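# Hang the shelf towel over the rail

## Task

Pick up the towel lying on the low shelf and drape it across the rail so that a substantial portion hangs down on both sides. The rail must remain upright, and the robot must not topple or finish leaning, or the task fails. At the end, release the towel and back the robot away from it.

## Robot and tools

ROBOT. A LinearBot: an omnidirectional wheeled base with a column about 1.7 m tall. A carriage rides the column (lift_m, 0 to 1 m) and carries two identical six-joint arms, left and right, each ending in a two-finger gripper. Arm bases sit roughly 0.57 m + lift_m above the floor, and carriage parts extend about 0.15 m below them. A hand can reach 0.78 m from its shoulder but only about 0.38 m below its arm base. The hand is about 0.16 m long and 0.1 m wide (0.14 m when open). Parked joints 1 to 6 are 0, 0.05, 0.05, 1.45, 0, 0; parked, the robot is about 0.85 m wide and 0.65 m long. Cameras: carriage_camera looks forward and roughly 20 degrees down; left_wrist_camera and right_wrist_camera look out past their fingertips. Images are 896x504 pixels.

FRAMES. Base frame, in metres: origin on the floor below the base centre, x forward, y left, z up. left_hand and right_hand are reported in it, as the point between the finger pads, plus quat_wxyz; the hand's z axis runs along the fingers and the fingers open along its y axis. These readings drift, usually sitting above the true hand, more so at long reach. base_odometry is in the odometry frame (the base frame at scene start), counts wheel turns only (slip shows as travel), heading in rad, left positive, -3.142 to 3.142.

move. One action per call; returns state and images. Arguments:
- base: an object with exactly one key, a relative offset from where the base was last reported. translate_m: metres, forward positive, -2 to 2. strafe_m: metres, left positive, -2 to 2. rotate_rad: radians, counter-clockwise positive, -6.3 to 6.3.
- joints: one flat object for the lift and both arms, keyed by name, each value an absolute target. lift_m: 0 to 1 m. For each arm (left_ or right_ prefix): joint1_rad -2.617 to 3.054, yaw about vertical, 0 straight ahead, positive left; joint2_rad 0 to 3.141, shoulder, 0 upper arm pointing back level, 1.57 vertical, 3.14 forward level; joint3_rad 0 to 3.141, elbow, 0 folded, 3.14 straight; joint4_rad -1.57 to 1.57, wrist pitch, positive lifts the fingertips; joint5_rad -1.57 to 1.57, wrist yaw, positive swings fingertips to the right (opposite to joint 1); joint6_rad -2.094 to 2.094, roll about the finger direction, positive clockwise viewed from the forearm; gripper_m 0 to 0.093, the gap between pads in metres. Joints not named keep pushing toward earlier targets.
- speeds: optional caps for this action only: translate_m and strafe_m 0.02 to 0.5 m/s, rotate_rad 0.05 to 1.57 rad/s, lift_m 0.08 to 0.25 m/s; the top value is the default.
- min_time_s: optional, 0.1 to 8 s, the shortest duration for each arm and gripper motion; slows and straightens arm paths.
- cameras: list of camera names or "all"; omitted means all, [] means none.
One action lasts at most 15 s; a drive stops after 14 s (time_out). Out-of-range values get the call refused, and then the remaining move, wait and finished_scene calls in that reply are skipped; the same happens if a stop interrupts the call.

wait: seconds (0 to 10); commands nothing, returns state and images. zoom_image: camera and region [x0, y0, x1, y1] in pixels of that camera's latest image, at most 504 by 504. read_manual: licence texts only. finished_scene: scene, the current scene's number; ends the scene irreversibly, so the towel must already hang by itself.

RESULTS. The move line reads done or the worst status. base_status and joint_status per motion: done; off_target (resting short, maybe still pushing); contact_stop or time_out (target dropped, holding in place); not_followed (an arm's targets withheld because it would come too close to itself or the other arm; to untangle, send one arm its current readings with joint 1 turned away, then the other in a later call); limit_stop_at_motor_heat. on_its_own lists uncommanded behaviour; held at gives a target, not a reading. motor_effort is percent of maximum, positive toward larger values, peak in brackets; a shrinking lift effort while lowering means a hand rests on something. Joint torques are in N m, wrapping at ±28 for joints 1 to 3. The pictures line gives image order; frames can lag the state slightly. Gripper reading: near 0 to 0.002 when closed on nothing; on a firm grip a little under the object width. Open well above the reading to release.

HEAT. Arms held out, loaded or pushing heat up. A MOTOR HOT line appears at 75 °C; at 100 °C that arm and gripper go limp for 30 to 60 s (OVER-TEMPERATURE FAULT) and drop whatever they hold. Park an arm to cool it. The scene keeps running between calls with the last command held.

AVOID. Tipping: worst with the carriage high, arms stretched or loaded, pushing or pulling, or abrupt stops; only images reveal a lean, and a fall ends success. Do not knock the rail over. Do not let the arms strike or squeeze each other. Contact stops on the base can be late or missing and ignore the arms; arms have none and keep pressing. If stuck against something, drive about 0.2 m back the way you came. Never reverse under a table edge into the column. Avoid drops, slams, releasing moving objects and hard pushes.

Each tool is called after "Call:" as a command line: name --argument value for each argument, lists and objects as JSON in quotes; but a table of rows of numbers goes row by row, as --pt "numbers of a row", without its own name.

## Session

Call:
move

Scene clock: 0.00 s.
Joint torques (N m): no reading
base_odometry: x=+0.000 y=+0.000 heading=+0.000
base_status: not commanded
joint_positions: lift_m=+0.300 left_joint1_rad=-0.008 left_joint2_rad=+0.036 left_joint3_rad=+0.049 left_joint4_rad=+1.462 left_joint5_rad=+0.046 left_joint6_rad=+0.033 left_gripper_m=+0.09396 right_joint1_rad=+0.002 right_joint2_rad=+0.046 right_joint3_rad=+0.038 right_joint4_rad=+1.456 right_joint5_rad=-0.001 right_joint6_rad=+0.034 right_gripper_m=+0.09396
joint_status: not commanded
motor_effort: lift_m=+23 drive_wheels=+1
left_hand: x=+0.2445 y=+0.2948 z=+1.3220 quat_wxyz=(+0.999, +0.024, +0.047, +0.011) (m; base frame)
right_hand: x=+0.2527 y=-0.3027 z=+1.3189 quat_wxyz=(+0.998, +0.001, +0.061, +0.018) (m; base frame)
pictures: carriage_camera, left_wrist_camera, right_wrist_camera

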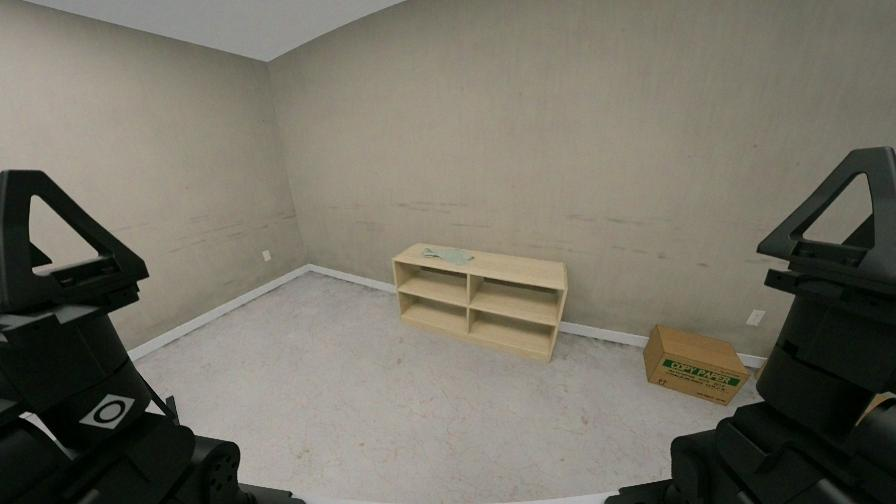

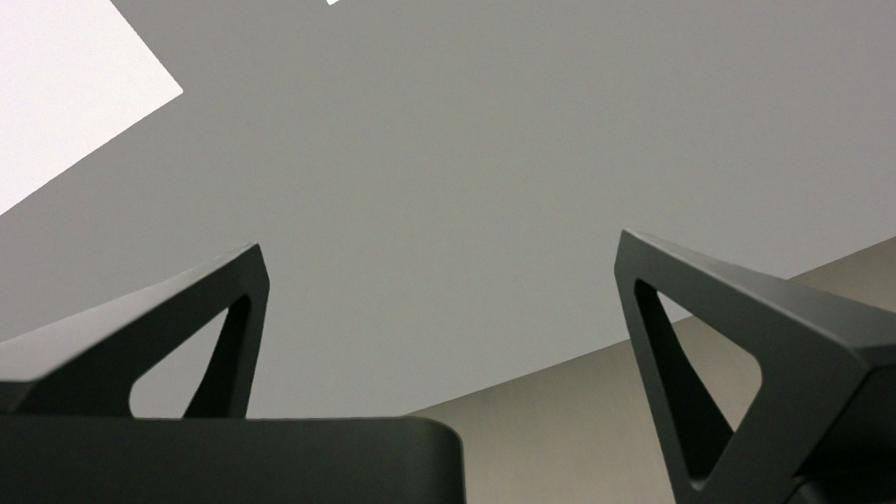

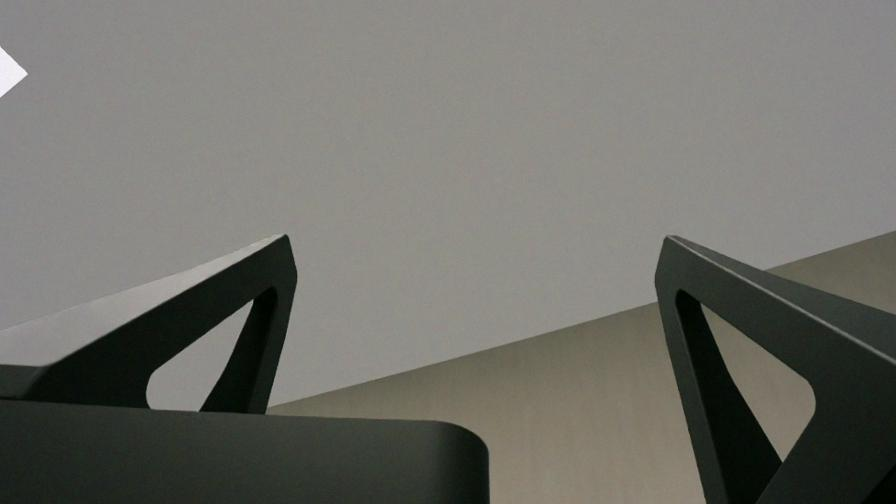

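Call:
zoom_image --camera "carriage_camera" --region '[370, 220, 590, 370]'

Call:
move --base '{"rotate_rad": 1.2}' --cameras '["carriage_camera"]'

Scaled by 2.291 from the camera's 896x504 image, which has a finer 1280x720 frame.

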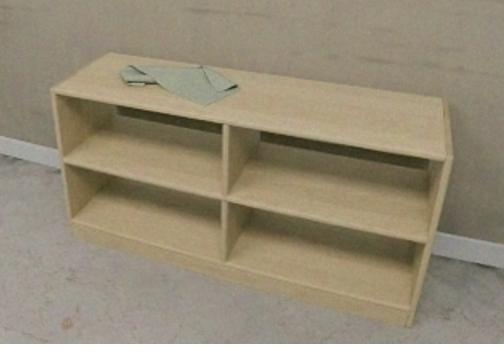

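Scene clock: 4.97 s.
Joint torques (N m): left_arm=[-0.29 3.84 5.71 -0.24 0.01 -0.09] | right_arm=[-0.2 3.86 6.01 -0.16 0.08 0.07]
move: done
base_odometry: x=+0.000 y=+0.000 heading=+1.200
base_status: done
joint_positions: lift_m=+0.300 left_joint1_rad=-0.008 left_joint2_rad=+0.036 left_joint3_rad=+0.049 left_joint4_rad=+1.462 left_joint5_rad=+0.046 left_joint6_rad=+0.033 left_gripper_m=+0.09396 right_joint1_rad=+0.002 right_joint2_rad=+0.046 right_joint3_rad=+0.038 right_joint4_rad=+1.455 right_joint5_rad=-0.001 right_joint6_rad=+0.034 right_gripper_m=+0.09396
joint_status: not commanded
motor_effort: lift_m=+23(23) drive_wheels=+6(14)
left_hand: x=+0.2445 y=+0.2948 z=+1.3220 quat_wxyz=(+0.999, +0.024, +0.047, +0.011) (m; base frame)
right_hand: x=+0.2528 y=-0.3027 z=+1.3189 quat_wxyz=(+0.998, +0.001, +0.061, +0.018) (m; base frame)
pictures: carriage_camera

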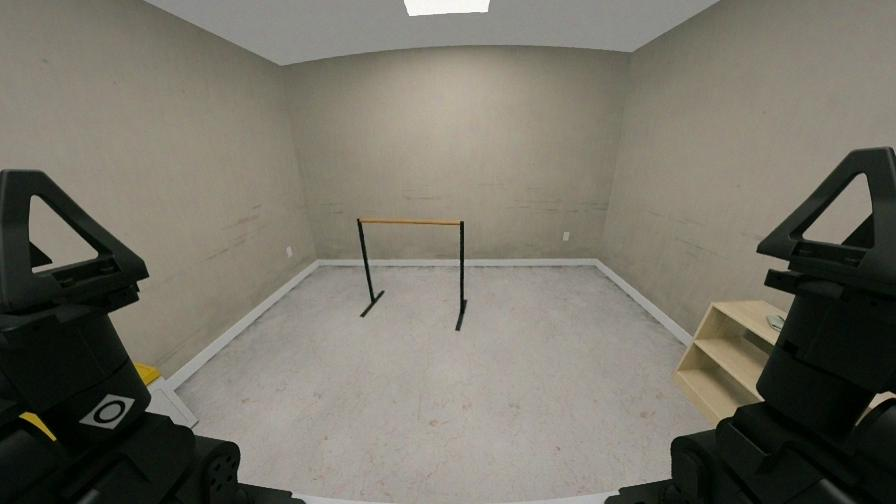

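Call:
move --base '{"rotate_rad": -1.59}' --cameras '["carriage_camera"]'

Call:
move --base '{"strafe_m": 0.688}' --joints '{"lift_m": 0.45}' --cameras '[]'

Call:
move --base '{"translate_m": 0.67}' --cameras '["carriage_camera"]'

Scene clock: 45.63 s.
Joint torques (N m): left_arm=[-0.31 3.9 5.71 -0.22 0 -0.08] | right_arm=[-0.17 3.79 6.01 -0.16 0.08 0.07]
move: done
base_odometry: x=+0.000 y=+0.000 heading=-0.390
base_status: done
joint_positions: lift_m=+0.300 left_joint1_rad=-0.008 left_joint2_rad=+0.036 left_joint3_rad=+0.049 left_joint4_rad=+1.462 left_joint5_rad=+0.046 left_joint6_rad=+0.033 left_gripper_m=+0.09397 right_joint1_rad=+0.002 right_joint2_rad=+0.046 right_joint3_rad=+0.038 right_joint4_rad=+1.454 right_joint5_rad=-0.001 right_joint6_rad=+0.034 right_gripper_m=+0.09397
joint_status: not commanded
motor_effort: lift_m=+23(23) drive_wheels=+6(16)
left_hand: x=+0.2445 y=+0.2948 z=+1.3220 quat_wxyz=(+0.999, +0.024, +0.047, +0.011) (m; base frame)
right_hand: x=+0.2531 y=-0.3027 z=+1.3189 quat_wxyz=(+0.998, +0.001, +0.062, +0.018) (m; base frame)
pictures: carriage_camera

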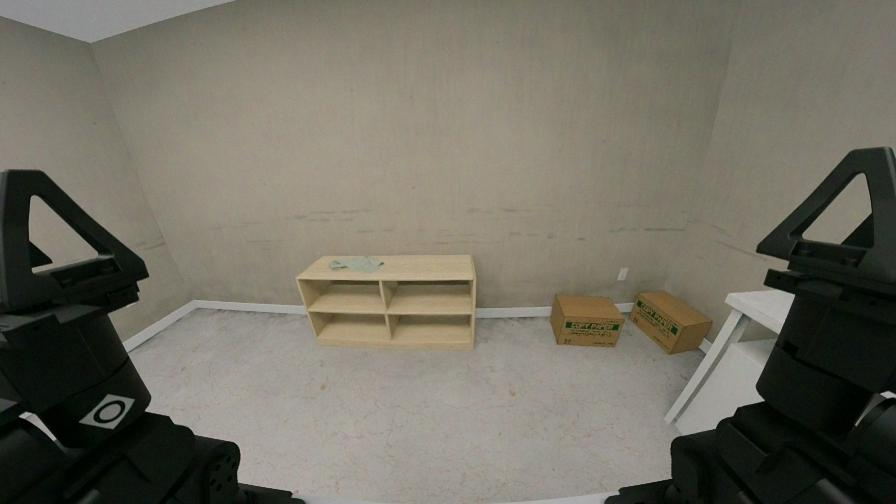

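Scene clock: 49.23 s.
Joint torques (N m): left_arm=[-0.25 3.77 5.64 -0.24 -0.01 -0.09] | right_arm=[-0.21 3.84 5.9 -0.15 0.05 0.07]
move: done
base_odometry: x=+0.263 y=+0.636 heading=-0.391
base_status: done
joint_positions: lift_m=+0.450 left_joint1_rad=-0.009 left_joint2_rad=+0.036 left_joint3_rad=+0.049 left_joint4_rad=+1.462 left_joint5_rad=+0.046 left_joint6_rad=+0.033 left_gripper_m=+0.09397 right_joint1_rad=+0.002 right_joint2_rad=+0.046 right_joint3_rad=+0.038 right_joint4_rad=+1.454 right_joint5_rad=-0.001 right_joint6_rad=+0.034 right_gripper_m=+0.09397
joint_status: all done
motor_effort: lift_m=+24(30) drive_wheels=-6(17)
left_hand: x=+0.2445 y=+0.2948 z=+1.4717 quat_wxyz=(+0.999, +0.024, +0.047, +0.011) (m; base frame)
right_hand: x=+0.2531 y=-0.3026 z=+1.4686 quat_wxyz=(+0.998, +0.000, +0.062, +0.018) (m; base frame)
pictures: none
No camera images: "cameras" was empty.

Scene clock: 52.80 s.
Joint torques (N m): left_arm=[-0.35 3.96 5.68 -0.23 0 -0.08] | right_arm=[-0.18 3.89 5.96 -0.15 0.08 0.08]
move: done
base_odometry: x=+0.882 y=+0.381 heading=-0.390
base_status: done
joint_positions: lift_m=+0.450 left_joint1_rad=-0.009 left_joint2_rad=+0.036 left_joint3_rad=+0.049 left_joint4_rad=+1.461 left_joint5_rad=+0.046 left_joint6_rad=+0.033 left_gripper_m=+0.09397 right_joint1_rad=+0.002 right_joint2_rad=+0.046 right_joint3_rad=+0.038 right_joint4_rad=+1.454 right_joint5_rad=-0.001 right_joint6_rad=+0.034 right_gripper_m=+0.09397
joint_status: not commanded
motor_effort: lift_m=+25(25) drive_wheels=-4(12)
left_hand: x=+0.2446 y=+0.2948 z=+1.4717 quat_wxyz=(+0.999, +0.024, +0.047, +0.011) (m; base frame)
right_hand: x=+0.2530 y=-0.3026 z=+1.4687 quat_wxyz=(+0.998, +0.000, +0.062, +0.018) (m; base frame)
pictures: carriage_camera
camera_calibration:
carriage_camera: T_world_to_cam=[[-0.00559344, -0.999683, -0.0245389, 0.0395264], [-0.377647, 0.0248338, -0.925616, 1.40722], [0.925933, 0.00408966, -0.377667, 0.408865], [0, 0, 0, 1]] pos_world=[0.153073, 0.00289509, 1.45793]

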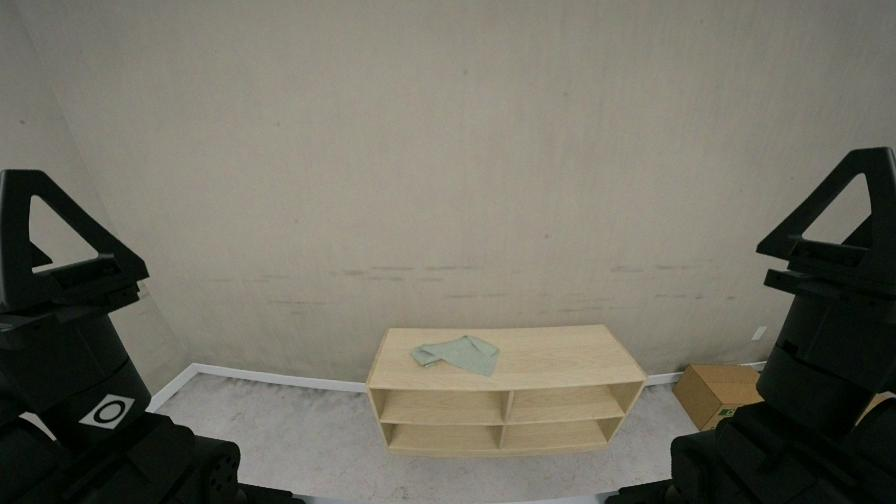

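Call:
zoom_image --camera "carriage_camera" --region '[360, 310, 560, 410]'

Scaled by 2.520 from the camera's 896x504 image, which has a finer 1280x720 frame.

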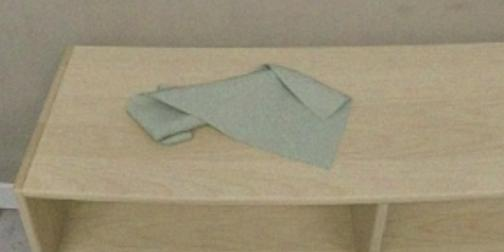

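Call:
move --base '{"translate_m": 0.36}' --joints '{"lift_m": 0.4}' --speeds '{"translate_m": 0.25}' --cameras '["carriage_camera"]'

Scene clock: 93.90 s.
Joint torques (N m): left_arm=[-0.36 3.88 5.65 -0.22 0.01 -0.09] | right_arm=[-0.14 3.79 5.97 -0.12 0.07 0.07]
move: done
base_odometry: x=+1.215 y=+0.245 heading=-0.390
base_status: done
joint_positions: lift_m=+0.400 left_joint1_rad=-0.009 left_joint2_rad=+0.036 left_joint3_rad=+0.050 left_joint4_rad=+1.461 left_joint5_rad=+0.046 left_joint6_rad=+0.033 left_gripper_m=+0.09397 right_joint1_rad=+0.002 right_joint2_rad=+0.046 right_joint3_rad=+0.038 right_joint4_rad=+1.455 right_joint5_rad=-0.001 right_joint6_rad=+0.034 right_gripper_m=+0.09397
joint_status: all done
motor_effort: lift_m=+20(20) drive_wheels=-4(12)
left_hand: x=+0.2444 y=+0.2948 z=+1.4225 quat_wxyz=(+0.999, +0.024, +0.047, +0.011) (m; base frame)
right_hand: x=+0.2530 y=-0.3026 z=+1.4193 quat_wxyz=(+0.998, +0.000, +0.062, +0.018) (m; base frame)
pictures: carriage_camera
camera_calibration:
carriage_camera: T_world_to_cam=[[-0.00559344, -0.999683, -0.0245389, 0.0383145], [-0.377647, 0.0248338, -0.925616, 1.36151], [0.925933, 0.00408966, -0.377667, 0.390214], [0, 0, 0, 1]] pos_world=[0.153073, 0.00289509, 1.40855]

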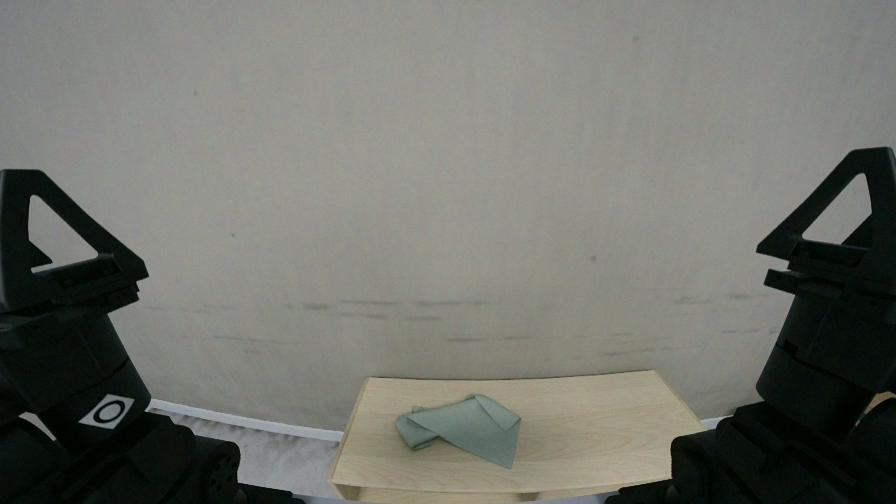

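Call:
zoom_image --camera "carriage_camera" --region '[370, 370, 550, 490]'

Scaled by 2.800 from the camera's 896x504 image, which has a finer 1280x720 frame.

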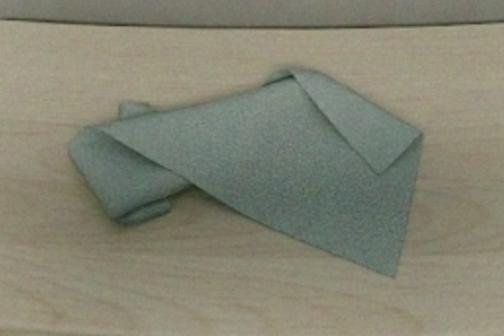

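Call:
move --joints '{"lift_m": 0.33, "left_joint1_rad": -0.446, "left_joint2_rad": 2.734, "left_joint3_rad": 1.485, "left_joint4_rad": -0.322, "left_joint5_rad": 0, "left_joint6_rad": 0, "left_gripper_m": 0.06, "right_joint1_rad": 0.359, "right_joint2_rad": 2.652, "right_joint3_rad": 1.236, "right_joint4_rad": -0.155, "right_joint5_rad": 0, "right_joint6_rad": 0, "right_gripper_m": 0.06}' --min_time_s 3

Scene clock: 117.60 s.
Joint torques (N m): left_arm=[-0.69 -10.21 4.68 0.33 -0.11 -0.18] | right_arm=[0.4 -10.41 3.78 0.22 0.09 -0.08]
move: done
base_odometry: x=+1.215 y=+0.245 heading=-0.390
base_status: not commanded
joint_positions: lift_m=+0.330 left_joint1_rad=-0.441 left_joint2_rad=+2.714 left_joint3_rad=+1.472 left_joint4_rad=-0.301 left_joint5_rad=+0.013 left_joint6_rad=+0.010 left_gripper_m=+0.06009 right_joint1_rad=+0.353 right_joint2_rad=+2.630 right_joint3_rad=+1.225 right_joint4_rad=-0.137 right_joint5_rad=-0.001 right_joint6_rad=+0.014 right_gripper_m=+0.06014
joint_status: all done
motor_effort: lift_m=+20(21) drive_wheels=-3(5)
left_hand: x=+0.5844 y=+0.1289 z=+0.6861 quat_wxyz=(+0.012, +0.224, +0.975, -0.009) (m; base frame)
right_hand: x=+0.5555 y=-0.1795 z=+0.6866 quat_wxyz=(+0.014, -0.169, +0.986, +0.003) (m; base frame)
pictures: carriage_camera, left_wrist_camera, right_wrist_camera
camera_calibration:
carriage_camera: T_world_to_cam=[[-0.00559344, -0.999683, -0.0245389, 0.0365945], [-0.377647, 0.0248338, -0.925616, 1.29663], [0.925933, 0.00408966, -0.377667, 0.363743], [0, 0, 0, 1]] pos_world=[0.153073, 0.00289509, 1.33845]
left_wrist_camera: T_world_to_cam=[[-0.456781, -0.888979, 0.0326828, 0.357744], [-0.724069, 0.392888, 0.566889, -0.0145294], [-0.516793, 0.235279, -0.823146, 0.95724], [0, 0, 0, 1]] pos_world=[0.647585, 0.0985163, 0.784492]
right_wrist_camera: T_world_to_cam=[[0.312563, -0.947925, -0.0611771, -0.29241], [-0.781515, -0.293232, 0.55068, 0.0154327], [-0.539943, -0.124311, -0.832471, 0.975849], [0, 0, 0, 1]] pos_world=[0.63036, -0.151349, 0.785979]

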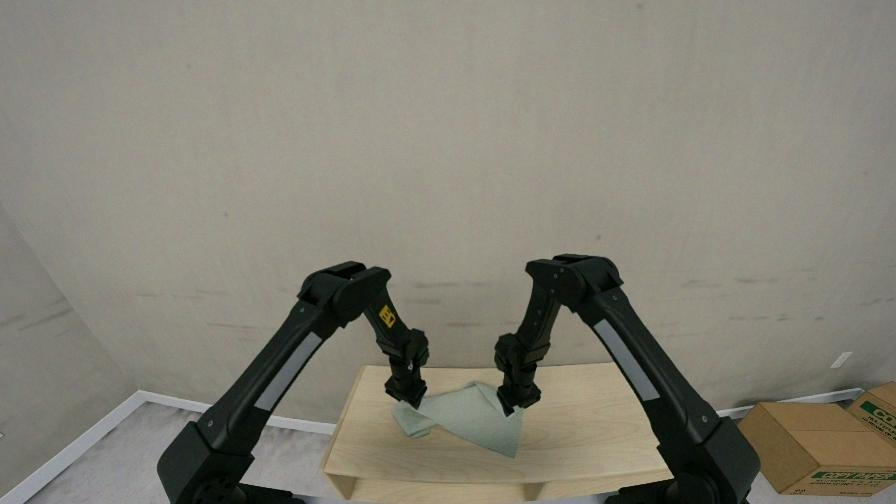

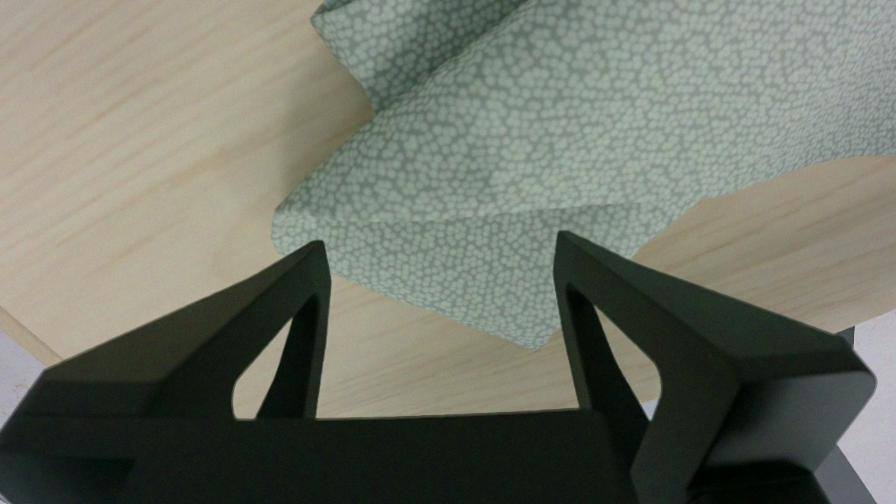

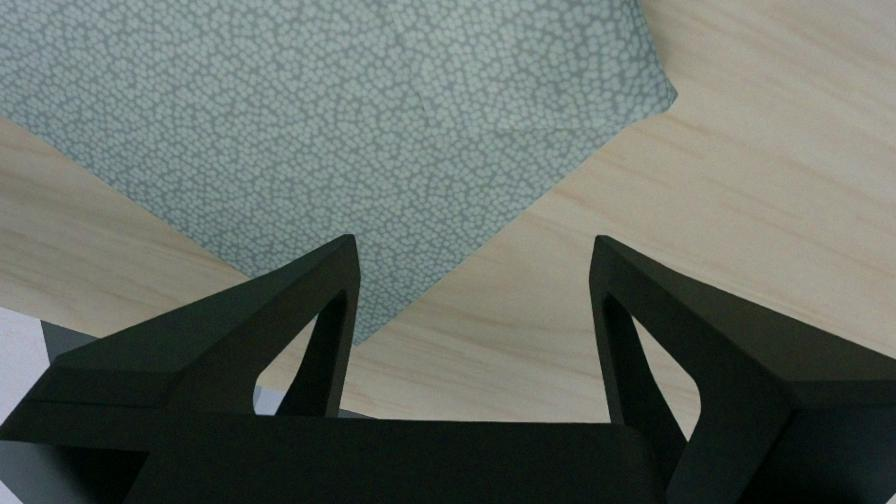

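Call:
move --joints '{"left_joint1_rad": -0.452, "left_joint2_rad": 2.701, "left_joint3_rad": 1.346, "left_joint4_rad": -0.216, "left_gripper_m": 0.05, "right_gripper_m": 0.045}' --min_time_s 1.5 --cameras '["left_wrist_camera", "right_wrist_camera"]'

Call:
move --joints '{"lift_m": 0.285}' --speeds '{"lift_m": 0.08}' --cameras '["left_wrist_camera", "right_wrist_camera"]'

Scene clock: 147.50 s.
Joint torques (N m): left_arm=[-0.83 -12.6 2.5 0.61 -0.1 -0.16] | right_arm=[0.44 -10.4 3.77 0.2 0.09 -0.08]
move: done
base_odometry: x=+1.215 y=+0.245 heading=-0.390
base_status: not commanded
joint_positions: lift_m=+0.330 left_joint1_rad=-0.447 left_joint2_rad=+2.714 left_joint3_rad=+1.353 left_joint4_rad=-0.234 left_joint5_rad=+0.013 left_joint6_rad=+0.010 left_gripper_m=+0.05009 right_joint1_rad=+0.353 right_joint2_rad=+2.630 right_joint3_rad=+1.225 right_joint4_rad=-0.139 right_joint5_rad=-0.001 right_joint6_rad=+0.014 right_gripper_m=+0.04513
joint_status: all done
motor_effort: lift_m=+21(21) drive_wheels=-3(3)
left_hand: x=+0.5481 y=+0.1438 z=+0.6714 quat_wxyz=(-0.013, +0.226, +0.974, -0.004) (m; base frame)
right_hand: x=+0.5552 y=-0.1796 z=+0.6866 quat_wxyz=(+0.013, -0.169, +0.986, +0.003) (m; base frame)
pictures: left_wrist_camera, right_wrist_camera
camera_calibration:
left_wrist_camera: T_world_to_cam=[[-0.459943, -0.887296, 0.0340212, 0.355481], [-0.694121, 0.383174, 0.609404, -0.0818999], [-0.553758, 0.256676, -0.792129, 0.919291], [0, 0, 0, 1]] pos_world=[0.615717, 0.110839, 0.766013]
right_wrist_camera: T_world_to_cam=[[0.312475, -0.947957, -0.0611251, -0.292417], [-0.780726, -0.292941, 0.551953, 0.0138651], [-0.541134, -0.12475, -0.831632, 0.975641], [0, 0, 0, 1]] pos_world=[0.63015, -0.151426, 0.785847]

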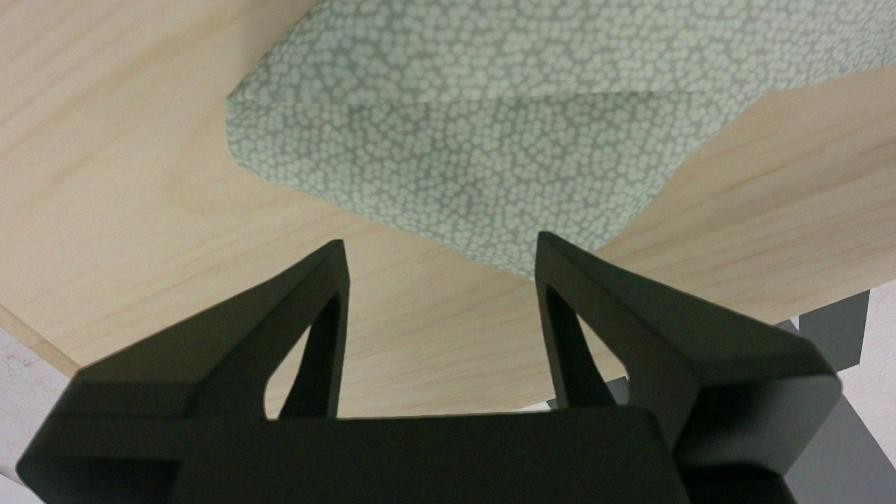

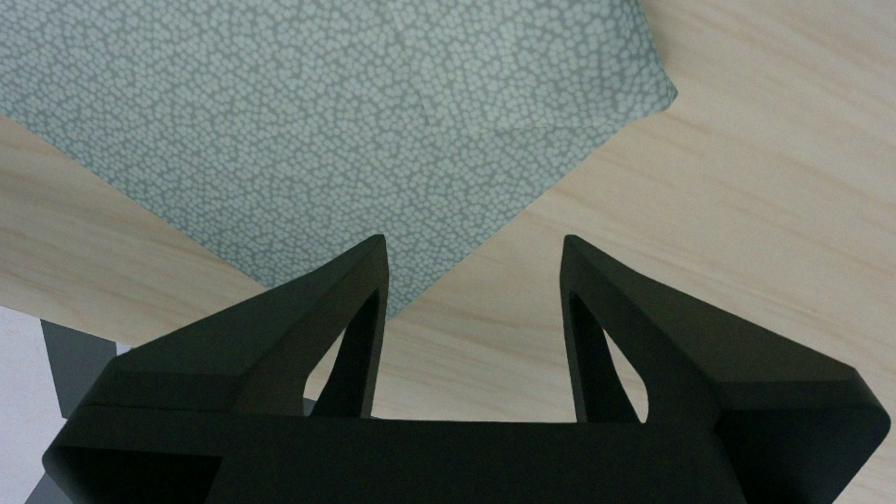

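Scene clock: 148.43 s.
Joint torques (N m): left_arm=[-0.85 -10.24 2.82 0.95 -0.09 -0.18] | right_arm=[0.32 -11.11 3.34 0.2 0.09 -0.09]
move: done
base_odometry: x=+1.215 y=+0.245 heading=-0.390
base_status: not commanded
joint_positions: lift_m=+0.286 left_joint1_rad=-0.447 left_joint2_rad=+2.687 left_joint3_rad=+1.351 left_joint4_rad=-0.265 left_joint5_rad=+0.011 left_joint6_rad=+0.010 left_gripper_m=+0.05008 right_joint1_rad=+0.353 right_joint2_rad=+2.635 right_joint3_rad=+1.228 right_joint4_rad=-0.143 right_joint5_rad=-0.001 right_joint6_rad=+0.013 right_gripper_m=+0.04513
joint_status: all done
motor_effort: lift_m=+18(18) drive_wheels=+4(5)
left_hand: x=+0.5493 y=+0.1435 z=+0.6360 quat_wxyz=(-0.016, +0.226, +0.974, -0.002) (m; base frame)
right_hand: x=+0.5541 y=-0.1800 z=+0.6407 quat_wxyz=(+0.010, -0.169, +0.986, +0.003) (m; base frame)
pictures: left_wrist_camera, right_wrist_camera
camera_calibration:
left_wrist_camera: T_world_to_cam=[[-0.459819, -0.887411, 0.0326897, 0.35778], [-0.69114, 0.380748, 0.614293, -0.0638083], [-0.557577, 0.25987, -0.7884, 0.891236], [0, 0, 0, 1]] pos_world=[0.617346, 0.110187, 0.730153]
right_wrist_camera: T_world_to_cam=[[0.312509, -0.947959, -0.0609206, -0.295412], [-0.77764, -0.292138, 0.556715, 0.0335988], [-0.54554, -0.126605, -0.828467, 0.936915], [0, 0, 0, 1]] pos_world=[0.629572, -0.151605, 0.739501]

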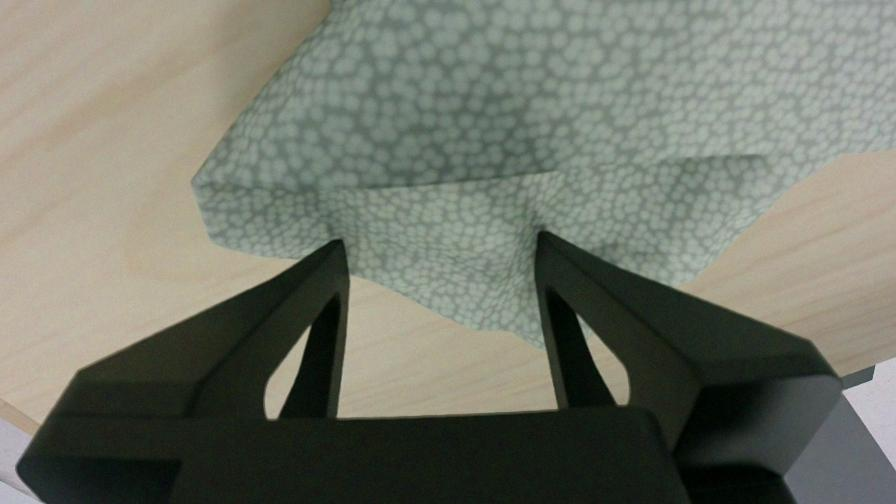

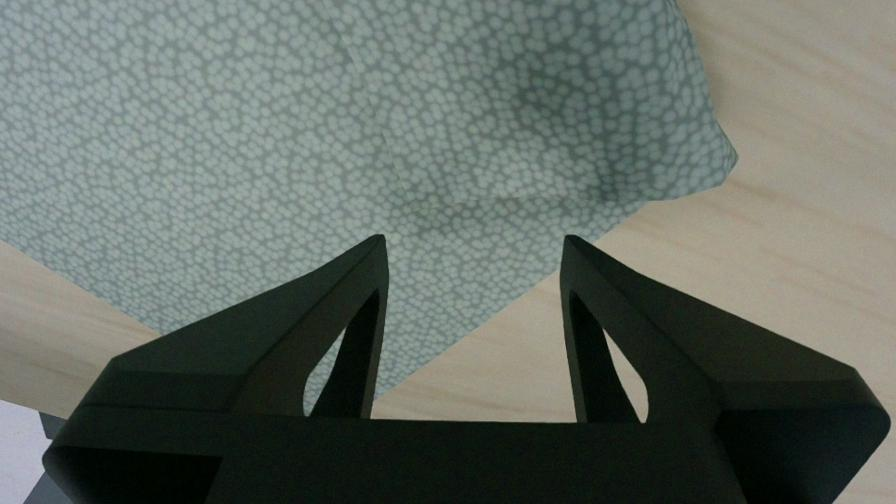

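Call:
move --joints '{"lift_m": 0.3, "left_joint2_rad": 2.658, "left_joint3_rad": 1.423, "left_joint4_rad": -0.336}' --min_time_s 1 --cameras '[]'

Call:
move --joints '{"lift_m": 0.262}' --speeds '{"lift_m": 0.08}' --cameras '["left_wrist_camera", "right_wrist_camera"]'

Scene clock: 162.77 s.
Joint torques (N m): left_arm=[-0.84 -14.48 4.42 0.23 -0.07 -0.19] | right_arm=[0.42 -11.17 3.23 0.25 0.11 -0.08]
move: done
base_odometry: x=+1.215 y=+0.245 heading=-0.390
base_status: not commanded
joint_positions: lift_m=+0.300 left_joint1_rad=-0.447 left_joint2_rad=+2.688 left_joint3_rad=+1.410 left_joint4_rad=-0.315 left_joint5_rad=+0.011 left_joint6_rad=+0.009 left_gripper_m=+0.05008 right_joint1_rad=+0.353 right_joint2_rad=+2.638 right_joint3_rad=+1.231 right_joint4_rad=-0.147 right_joint5_rad=-0.001 right_joint6_rad=+0.013 right_gripper_m=+0.04513
joint_status: all done
motor_effort: lift_m=+24(30) drive_wheels=+4(6)
left_hand: x=+0.5630 y=+0.1370 z=+0.6572 quat_wxyz=(-0.012, +0.226, +0.974, -0.003) (m; base frame)
right_hand: x=+0.5534 y=-0.1803 z=+0.6539 quat_wxyz=(+0.008, -0.169, +0.986, +0.002) (m; base frame)
pictures: none
No camera images: "cameras" was empty.

Scene clock: 163.60 s.
Joint torques (N m): left_arm=[-0.87 -10.91 4.05 0.8 -0.06 -0.18] | right_arm=[0.43 -7.98 3.17 0.84 0.1 -0.07]
move: done
base_odometry: x=+1.215 y=+0.245 heading=-0.390
base_status: not commanded
joint_positions: lift_m=+0.263 left_joint1_rad=-0.447 left_joint2_rad=+2.647 left_joint3_rad=+1.417 left_joint4_rad=-0.372 left_joint5_rad=+0.011 left_joint6_rad=+0.009 left_gripper_m=+0.05008 right_joint1_rad=+0.353 right_joint2_rad=+2.602 right_joint3_rad=+1.234 right_joint4_rad=-0.204 right_joint5_rad=-0.001 right_joint6_rad=+0.013 right_gripper_m=+0.04513
joint_status: all done
motor_effort: lift_m=+15(18) drive_wheels=+5(5)
left_hand: x=+0.5657 y=+0.1357 z=+0.6363 quat_wxyz=(-0.016, +0.226, +0.974, -0.002) (m; base frame)
right_hand: x=+0.5533 y=-0.1803 z=+0.6293 quat_wxyz=(-0.001, -0.169, +0.986, +0.001) (m; base frame)
pictures: left_wrist_camera, right_wrist_camera
camera_calibration:
left_wrist_camera: T_world_to_cam=[[-0.459485, -0.887598, 0.032309, 0.358485], [-0.691171, 0.380173, 0.614615, -0.0497719], [-0.557813, 0.260075, -0.788166, 0.902643], [0, 0, 0, 1]] pos_world=[0.633824, 0.102358, 0.73044]
right_wrist_camera: T_world_to_cam=[[0.311252, -0.948422, -0.0601503, -0.296005], [-0.76589, -0.287814, 0.574957, 0.0220038], [-0.562614, -0.132888, -0.81597, 0.927486], [0, 0, 0, 1]] pos_world=[0.630801, -0.151153, 0.726344]

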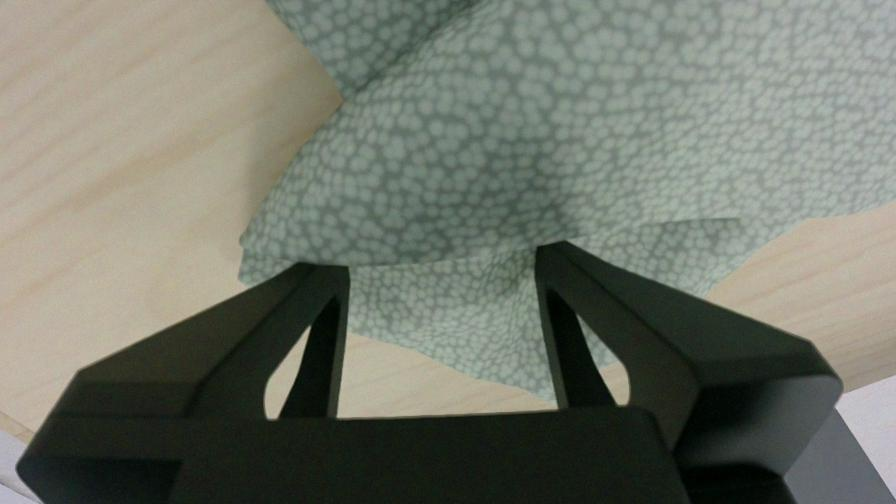

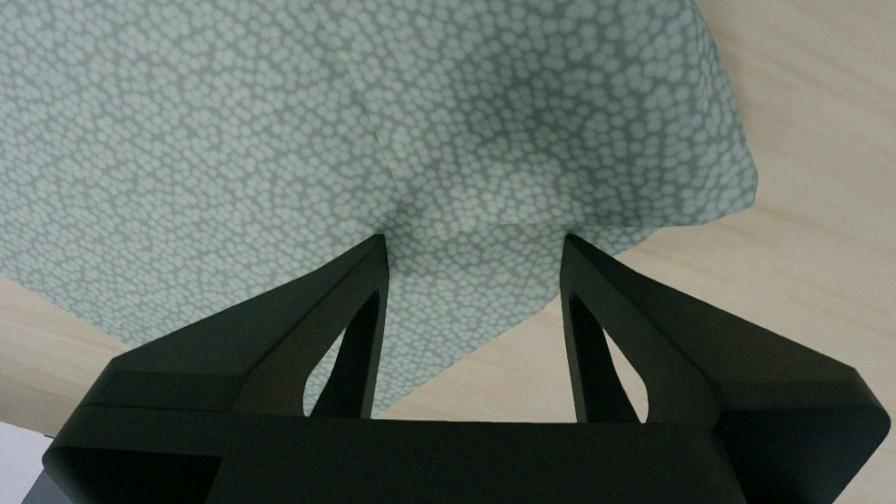

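Call:
move --joints '{"left_gripper_m": 0.0, "right_gripper_m": 0.0}' --min_time_s 1.5 --cameras '["left_wrist_camera", "right_wrist_camera"]'

Scene clock: 168.23 s.
Joint torques (N m): left_arm=[0.24 -10.73 4.01 0.83 -0.28 -0.16] | right_arm=[0.38 -7.98 2.85 0.76 -0.06 -0.06]
move: done
base_odometry: x=+1.215 y=+0.245 heading=-0.390
base_status: not commanded
joint_positions: lift_m=+0.263 left_joint1_rad=-0.458 left_joint2_rad=+2.645 left_joint3_rad=+1.419 left_joint4_rad=-0.375 left_joint5_rad=+0.029 left_joint6_rad=+0.009 left_gripper_m=+0.00286 right_joint1_rad=+0.353 right_joint2_rad=+2.602 right_joint3_rad=+1.237 right_joint4_rad=-0.198 right_joint5_rad=+0.012 right_joint6_rad=+0.013 right_gripper_m=+0.00259
joint_status: all done
motor_effort: lift_m=+15(15) drive_wheels=+5(5)
left_hand: x=+0.5630 y=+0.1284 z=+0.6374 quat_wxyz=(-0.018, +0.231, +0.973, -0.011) (m; base frame)
right_hand: x=+0.5570 y=-0.1813 z=+0.6297 quat_wxyz=(+0.005, -0.169, +0.986, -0.005) (m; base frame)
pictures: left_wrist_camera, right_wrist_camera
camera_calibration:
left_wrist_camera: T_world_to_cam=[[-0.469127, -0.88166, 0.0509437, 0.343516], [-0.682197, 0.398419, 0.613082, -0.0559558], [-0.560827, 0.25286, -0.788375, 0.906573], [0, 0, 0, 1]] pos_world=[0.631411, 0.0959225, 0.731525]
right_wrist_camera: T_world_to_cam=[[0.312655, -0.948676, -0.0475365, -0.306865], [-0.773353, -0.283294, 0.567159, 0.0342107], [-0.551517, -0.140563, -0.822235, 0.926129], [0, 0, 0, 1]] pos_world=[0.633176, -0.151245, 0.727506]

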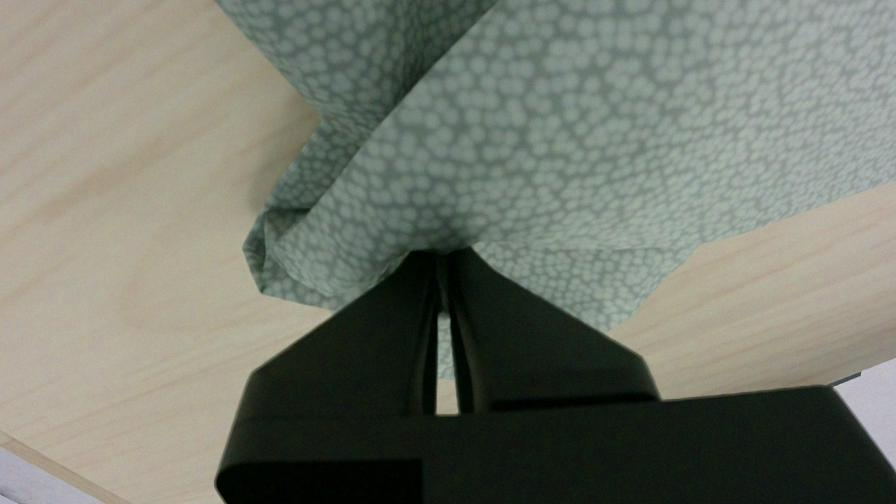

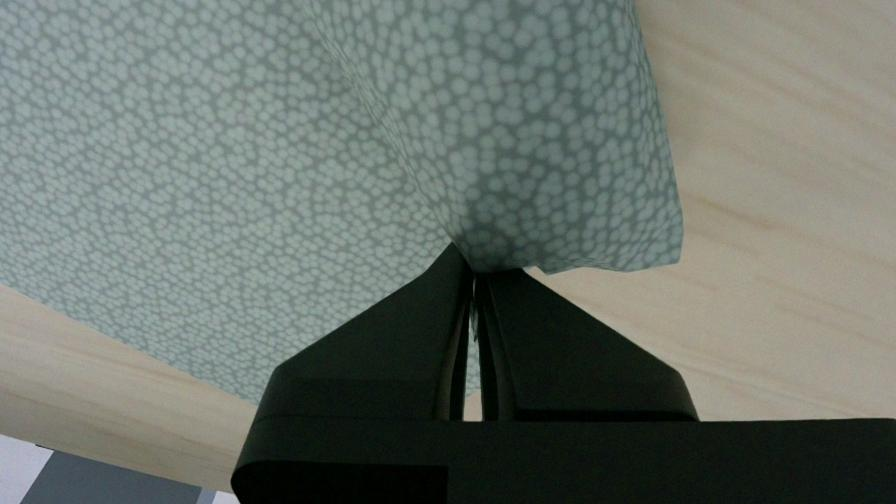

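Call:
move --joints '{"lift_m": 0.36}' --speeds '{"lift_m": 0.1}'

Scene clock: 172.03 s.
Joint torques (N m): left_arm=[0.18 -10.74 4.03 0.59 -0.12 -0.18] | right_arm=[0.46 -10.7 2.63 0.36 0.02 -0.07]
move: done
base_odometry: x=+1.215 y=+0.245 heading=-0.390
base_status: not commanded
joint_positions: lift_m=+0.360 left_joint1_rad=-0.458 left_joint2_rad=+2.645 left_joint3_rad=+1.419 left_joint4_rad=-0.346 left_joint5_rad=+0.015 left_joint6_rad=+0.009 left_gripper_m=+0.00203 right_joint1_rad=+0.353 right_joint2_rad=+2.631 right_joint3_rad=+1.237 right_joint4_rad=-0.162 right_joint5_rad=+0.006 right_joint6_rad=+0.013 right_gripper_m=+0.00250
joint_status: all done
motor_effort: lift_m=+25(28) drive_wheels=+4(5)
left_hand: x=+0.5704 y=+0.1274 z=+0.7340 quat_wxyz=(-0.002, +0.232, +0.973, -0.007) (m; base frame)
right_hand: x=+0.5556 y=-0.1804 z=+0.7170 quat_wxyz=(+0.008, -0.170, +0.985, -0.001) (m; base frame)
pictures: carriage_camera, left_wrist_camera, right_wrist_camera
camera_calibration:
carriage_camera: T_world_to_cam=[[-0.00559344, -0.999683, -0.0245389, 0.0373183], [-0.377647, 0.0248338, -0.925616, 1.32393], [0.925933, 0.00408966, -0.377667, 0.374883], [0, 0, 0, 1]] pos_world=[0.153073, 0.00289509, 1.36795]
left_wrist_camera: T_world_to_cam=[[-0.470389, -0.881727, 0.035944, 0.352968], [-0.701666, 0.398409, 0.590707, -0.0822144], [-0.535163, 0.252641, -0.806085, 0.985612], [0, 0, 0, 1]] pos_world=[0.635808, 0.0949704, 0.830365]
right_wrist_camera: T_world_to_cam=[[0.313686, -0.947997, -0.053875, -0.297335], [-0.775761, -0.288586, 0.561172, -0.0114399], [-0.547537, -0.134238, -0.825944, 0.998864], [0, 0, 0, 1]] pos_world=[0.63131, -0.151089, 0.815407]

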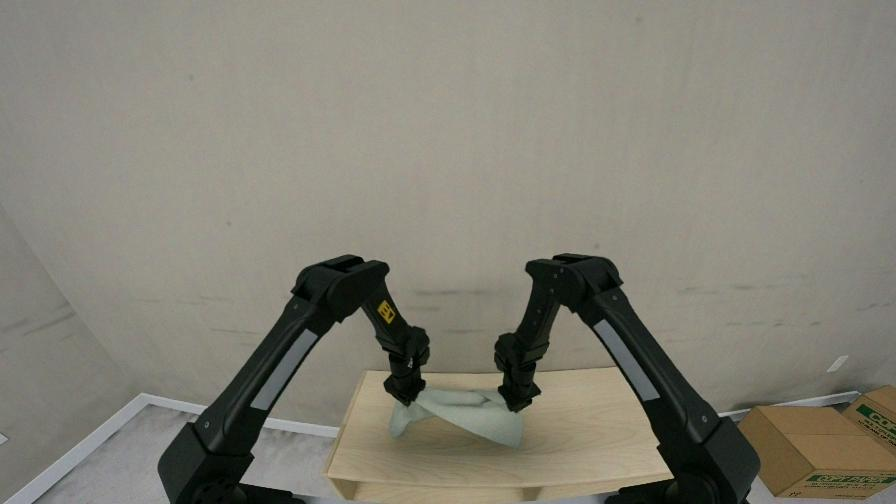

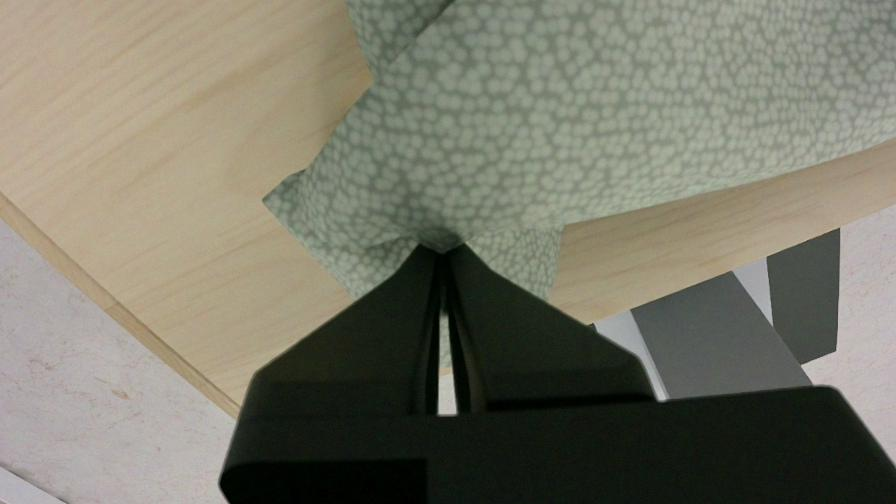

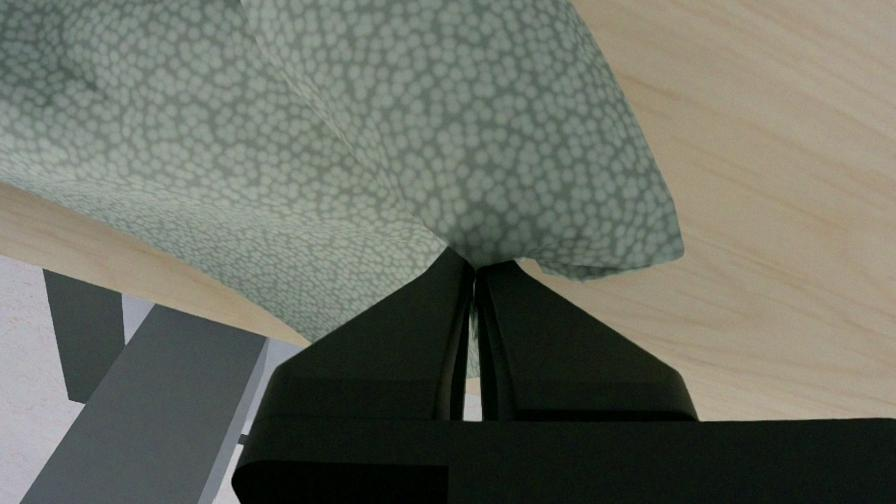

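Call:
move --joints '{"lift_m": 0.6}' --speeds '{"lift_m": 0.12}'

Scene clock: 176.40 s.
Joint torques (N m): left_arm=[0.29 -10.93 4 0.55 -0.1 -0.15] | right_arm=[0.4 -10.96 2.66 0.36 0.02 -0.06]
move: done
base_odometry: x=+1.215 y=+0.245 heading=-0.390
base_status: not commanded
joint_positions: lift_m=+0.600 left_joint1_rad=-0.458 left_joint2_rad=+2.648 left_joint3_rad=+1.420 left_joint4_rad=-0.342 left_joint5_rad=+0.015 left_joint6_rad=+0.009 left_gripper_m=+0.00192 right_joint1_rad=+0.353 right_joint2_rad=+2.637 right_joint3_rad=+1.237 right_joint4_rad=-0.158 right_joint5_rad=+0.005 right_joint6_rad=+0.013 right_gripper_m=+0.00250
joint_status: all done
motor_effort: lift_m=+24(29) drive_wheels=+4(5)
left_hand: x=+0.5708 y=+0.1274 z=+0.9731 quat_wxyz=(-0.001, +0.232, +0.973, -0.007) (m; base frame)
right_hand: x=+0.5543 y=-0.1808 z=+0.9549 quat_wxyz=(+0.007, -0.170, +0.985, -0.001) (m; base frame)
pictures: carriage_camera, left_wrist_camera, right_wrist_camera
camera_calibration:
carriage_camera: T_world_to_cam=[[-0.00559344, -0.999683, -0.0245389, 0.043208], [-0.377647, 0.0248338, -0.925616, 1.54609], [0.925933, 0.00408966, -0.377667, 0.465527], [0, 0, 0, 1]] pos_world=[0.153073, 0.00289509, 1.60796]
left_wrist_camera: T_world_to_cam=[[-0.470462, -0.881721, 0.0351216, 0.345358], [-0.702874, 0.398504, 0.589205, -0.221043], [-0.533511, 0.252512, -0.80722, 1.17869], [0, 0, 0, 1]] pos_world=[0.635958, 0.0949607, 1.06958]
right_wrist_camera: T_world_to_cam=[[0.313546, -0.948005, -0.0545459, -0.283718], [-0.7742, -0.288477, 0.563378, -0.148959], [-0.549821, -0.134416, -0.824397, 1.19432], [0, 0, 0, 1]] pos_world=[0.630297, -0.151402, 1.05304]

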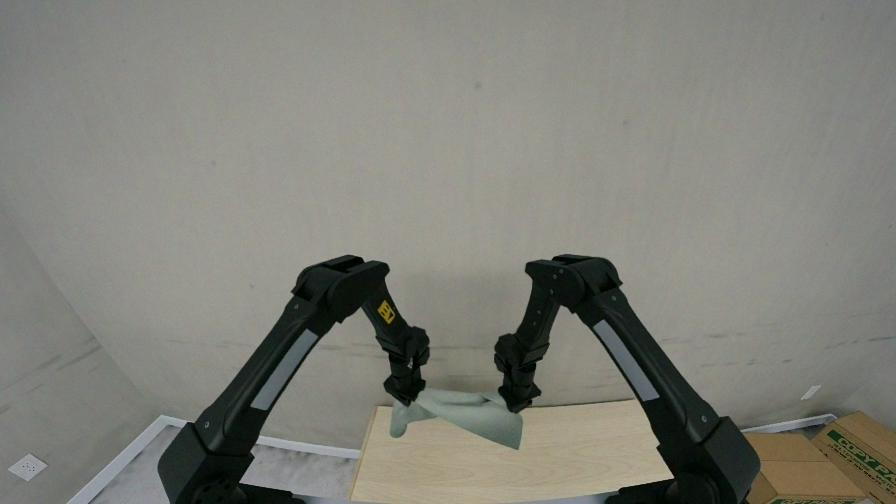

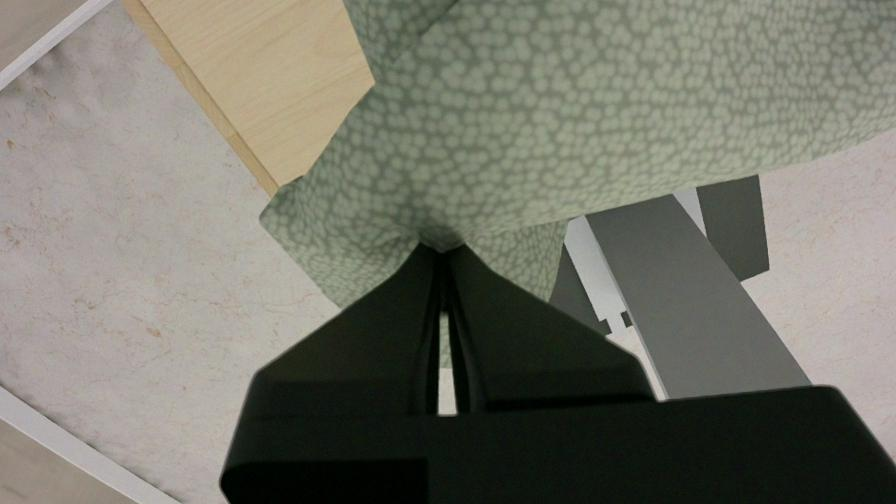

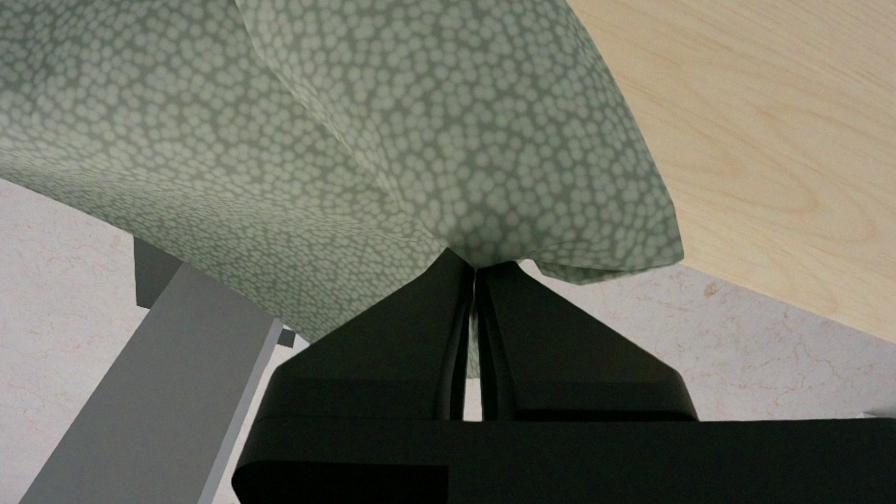

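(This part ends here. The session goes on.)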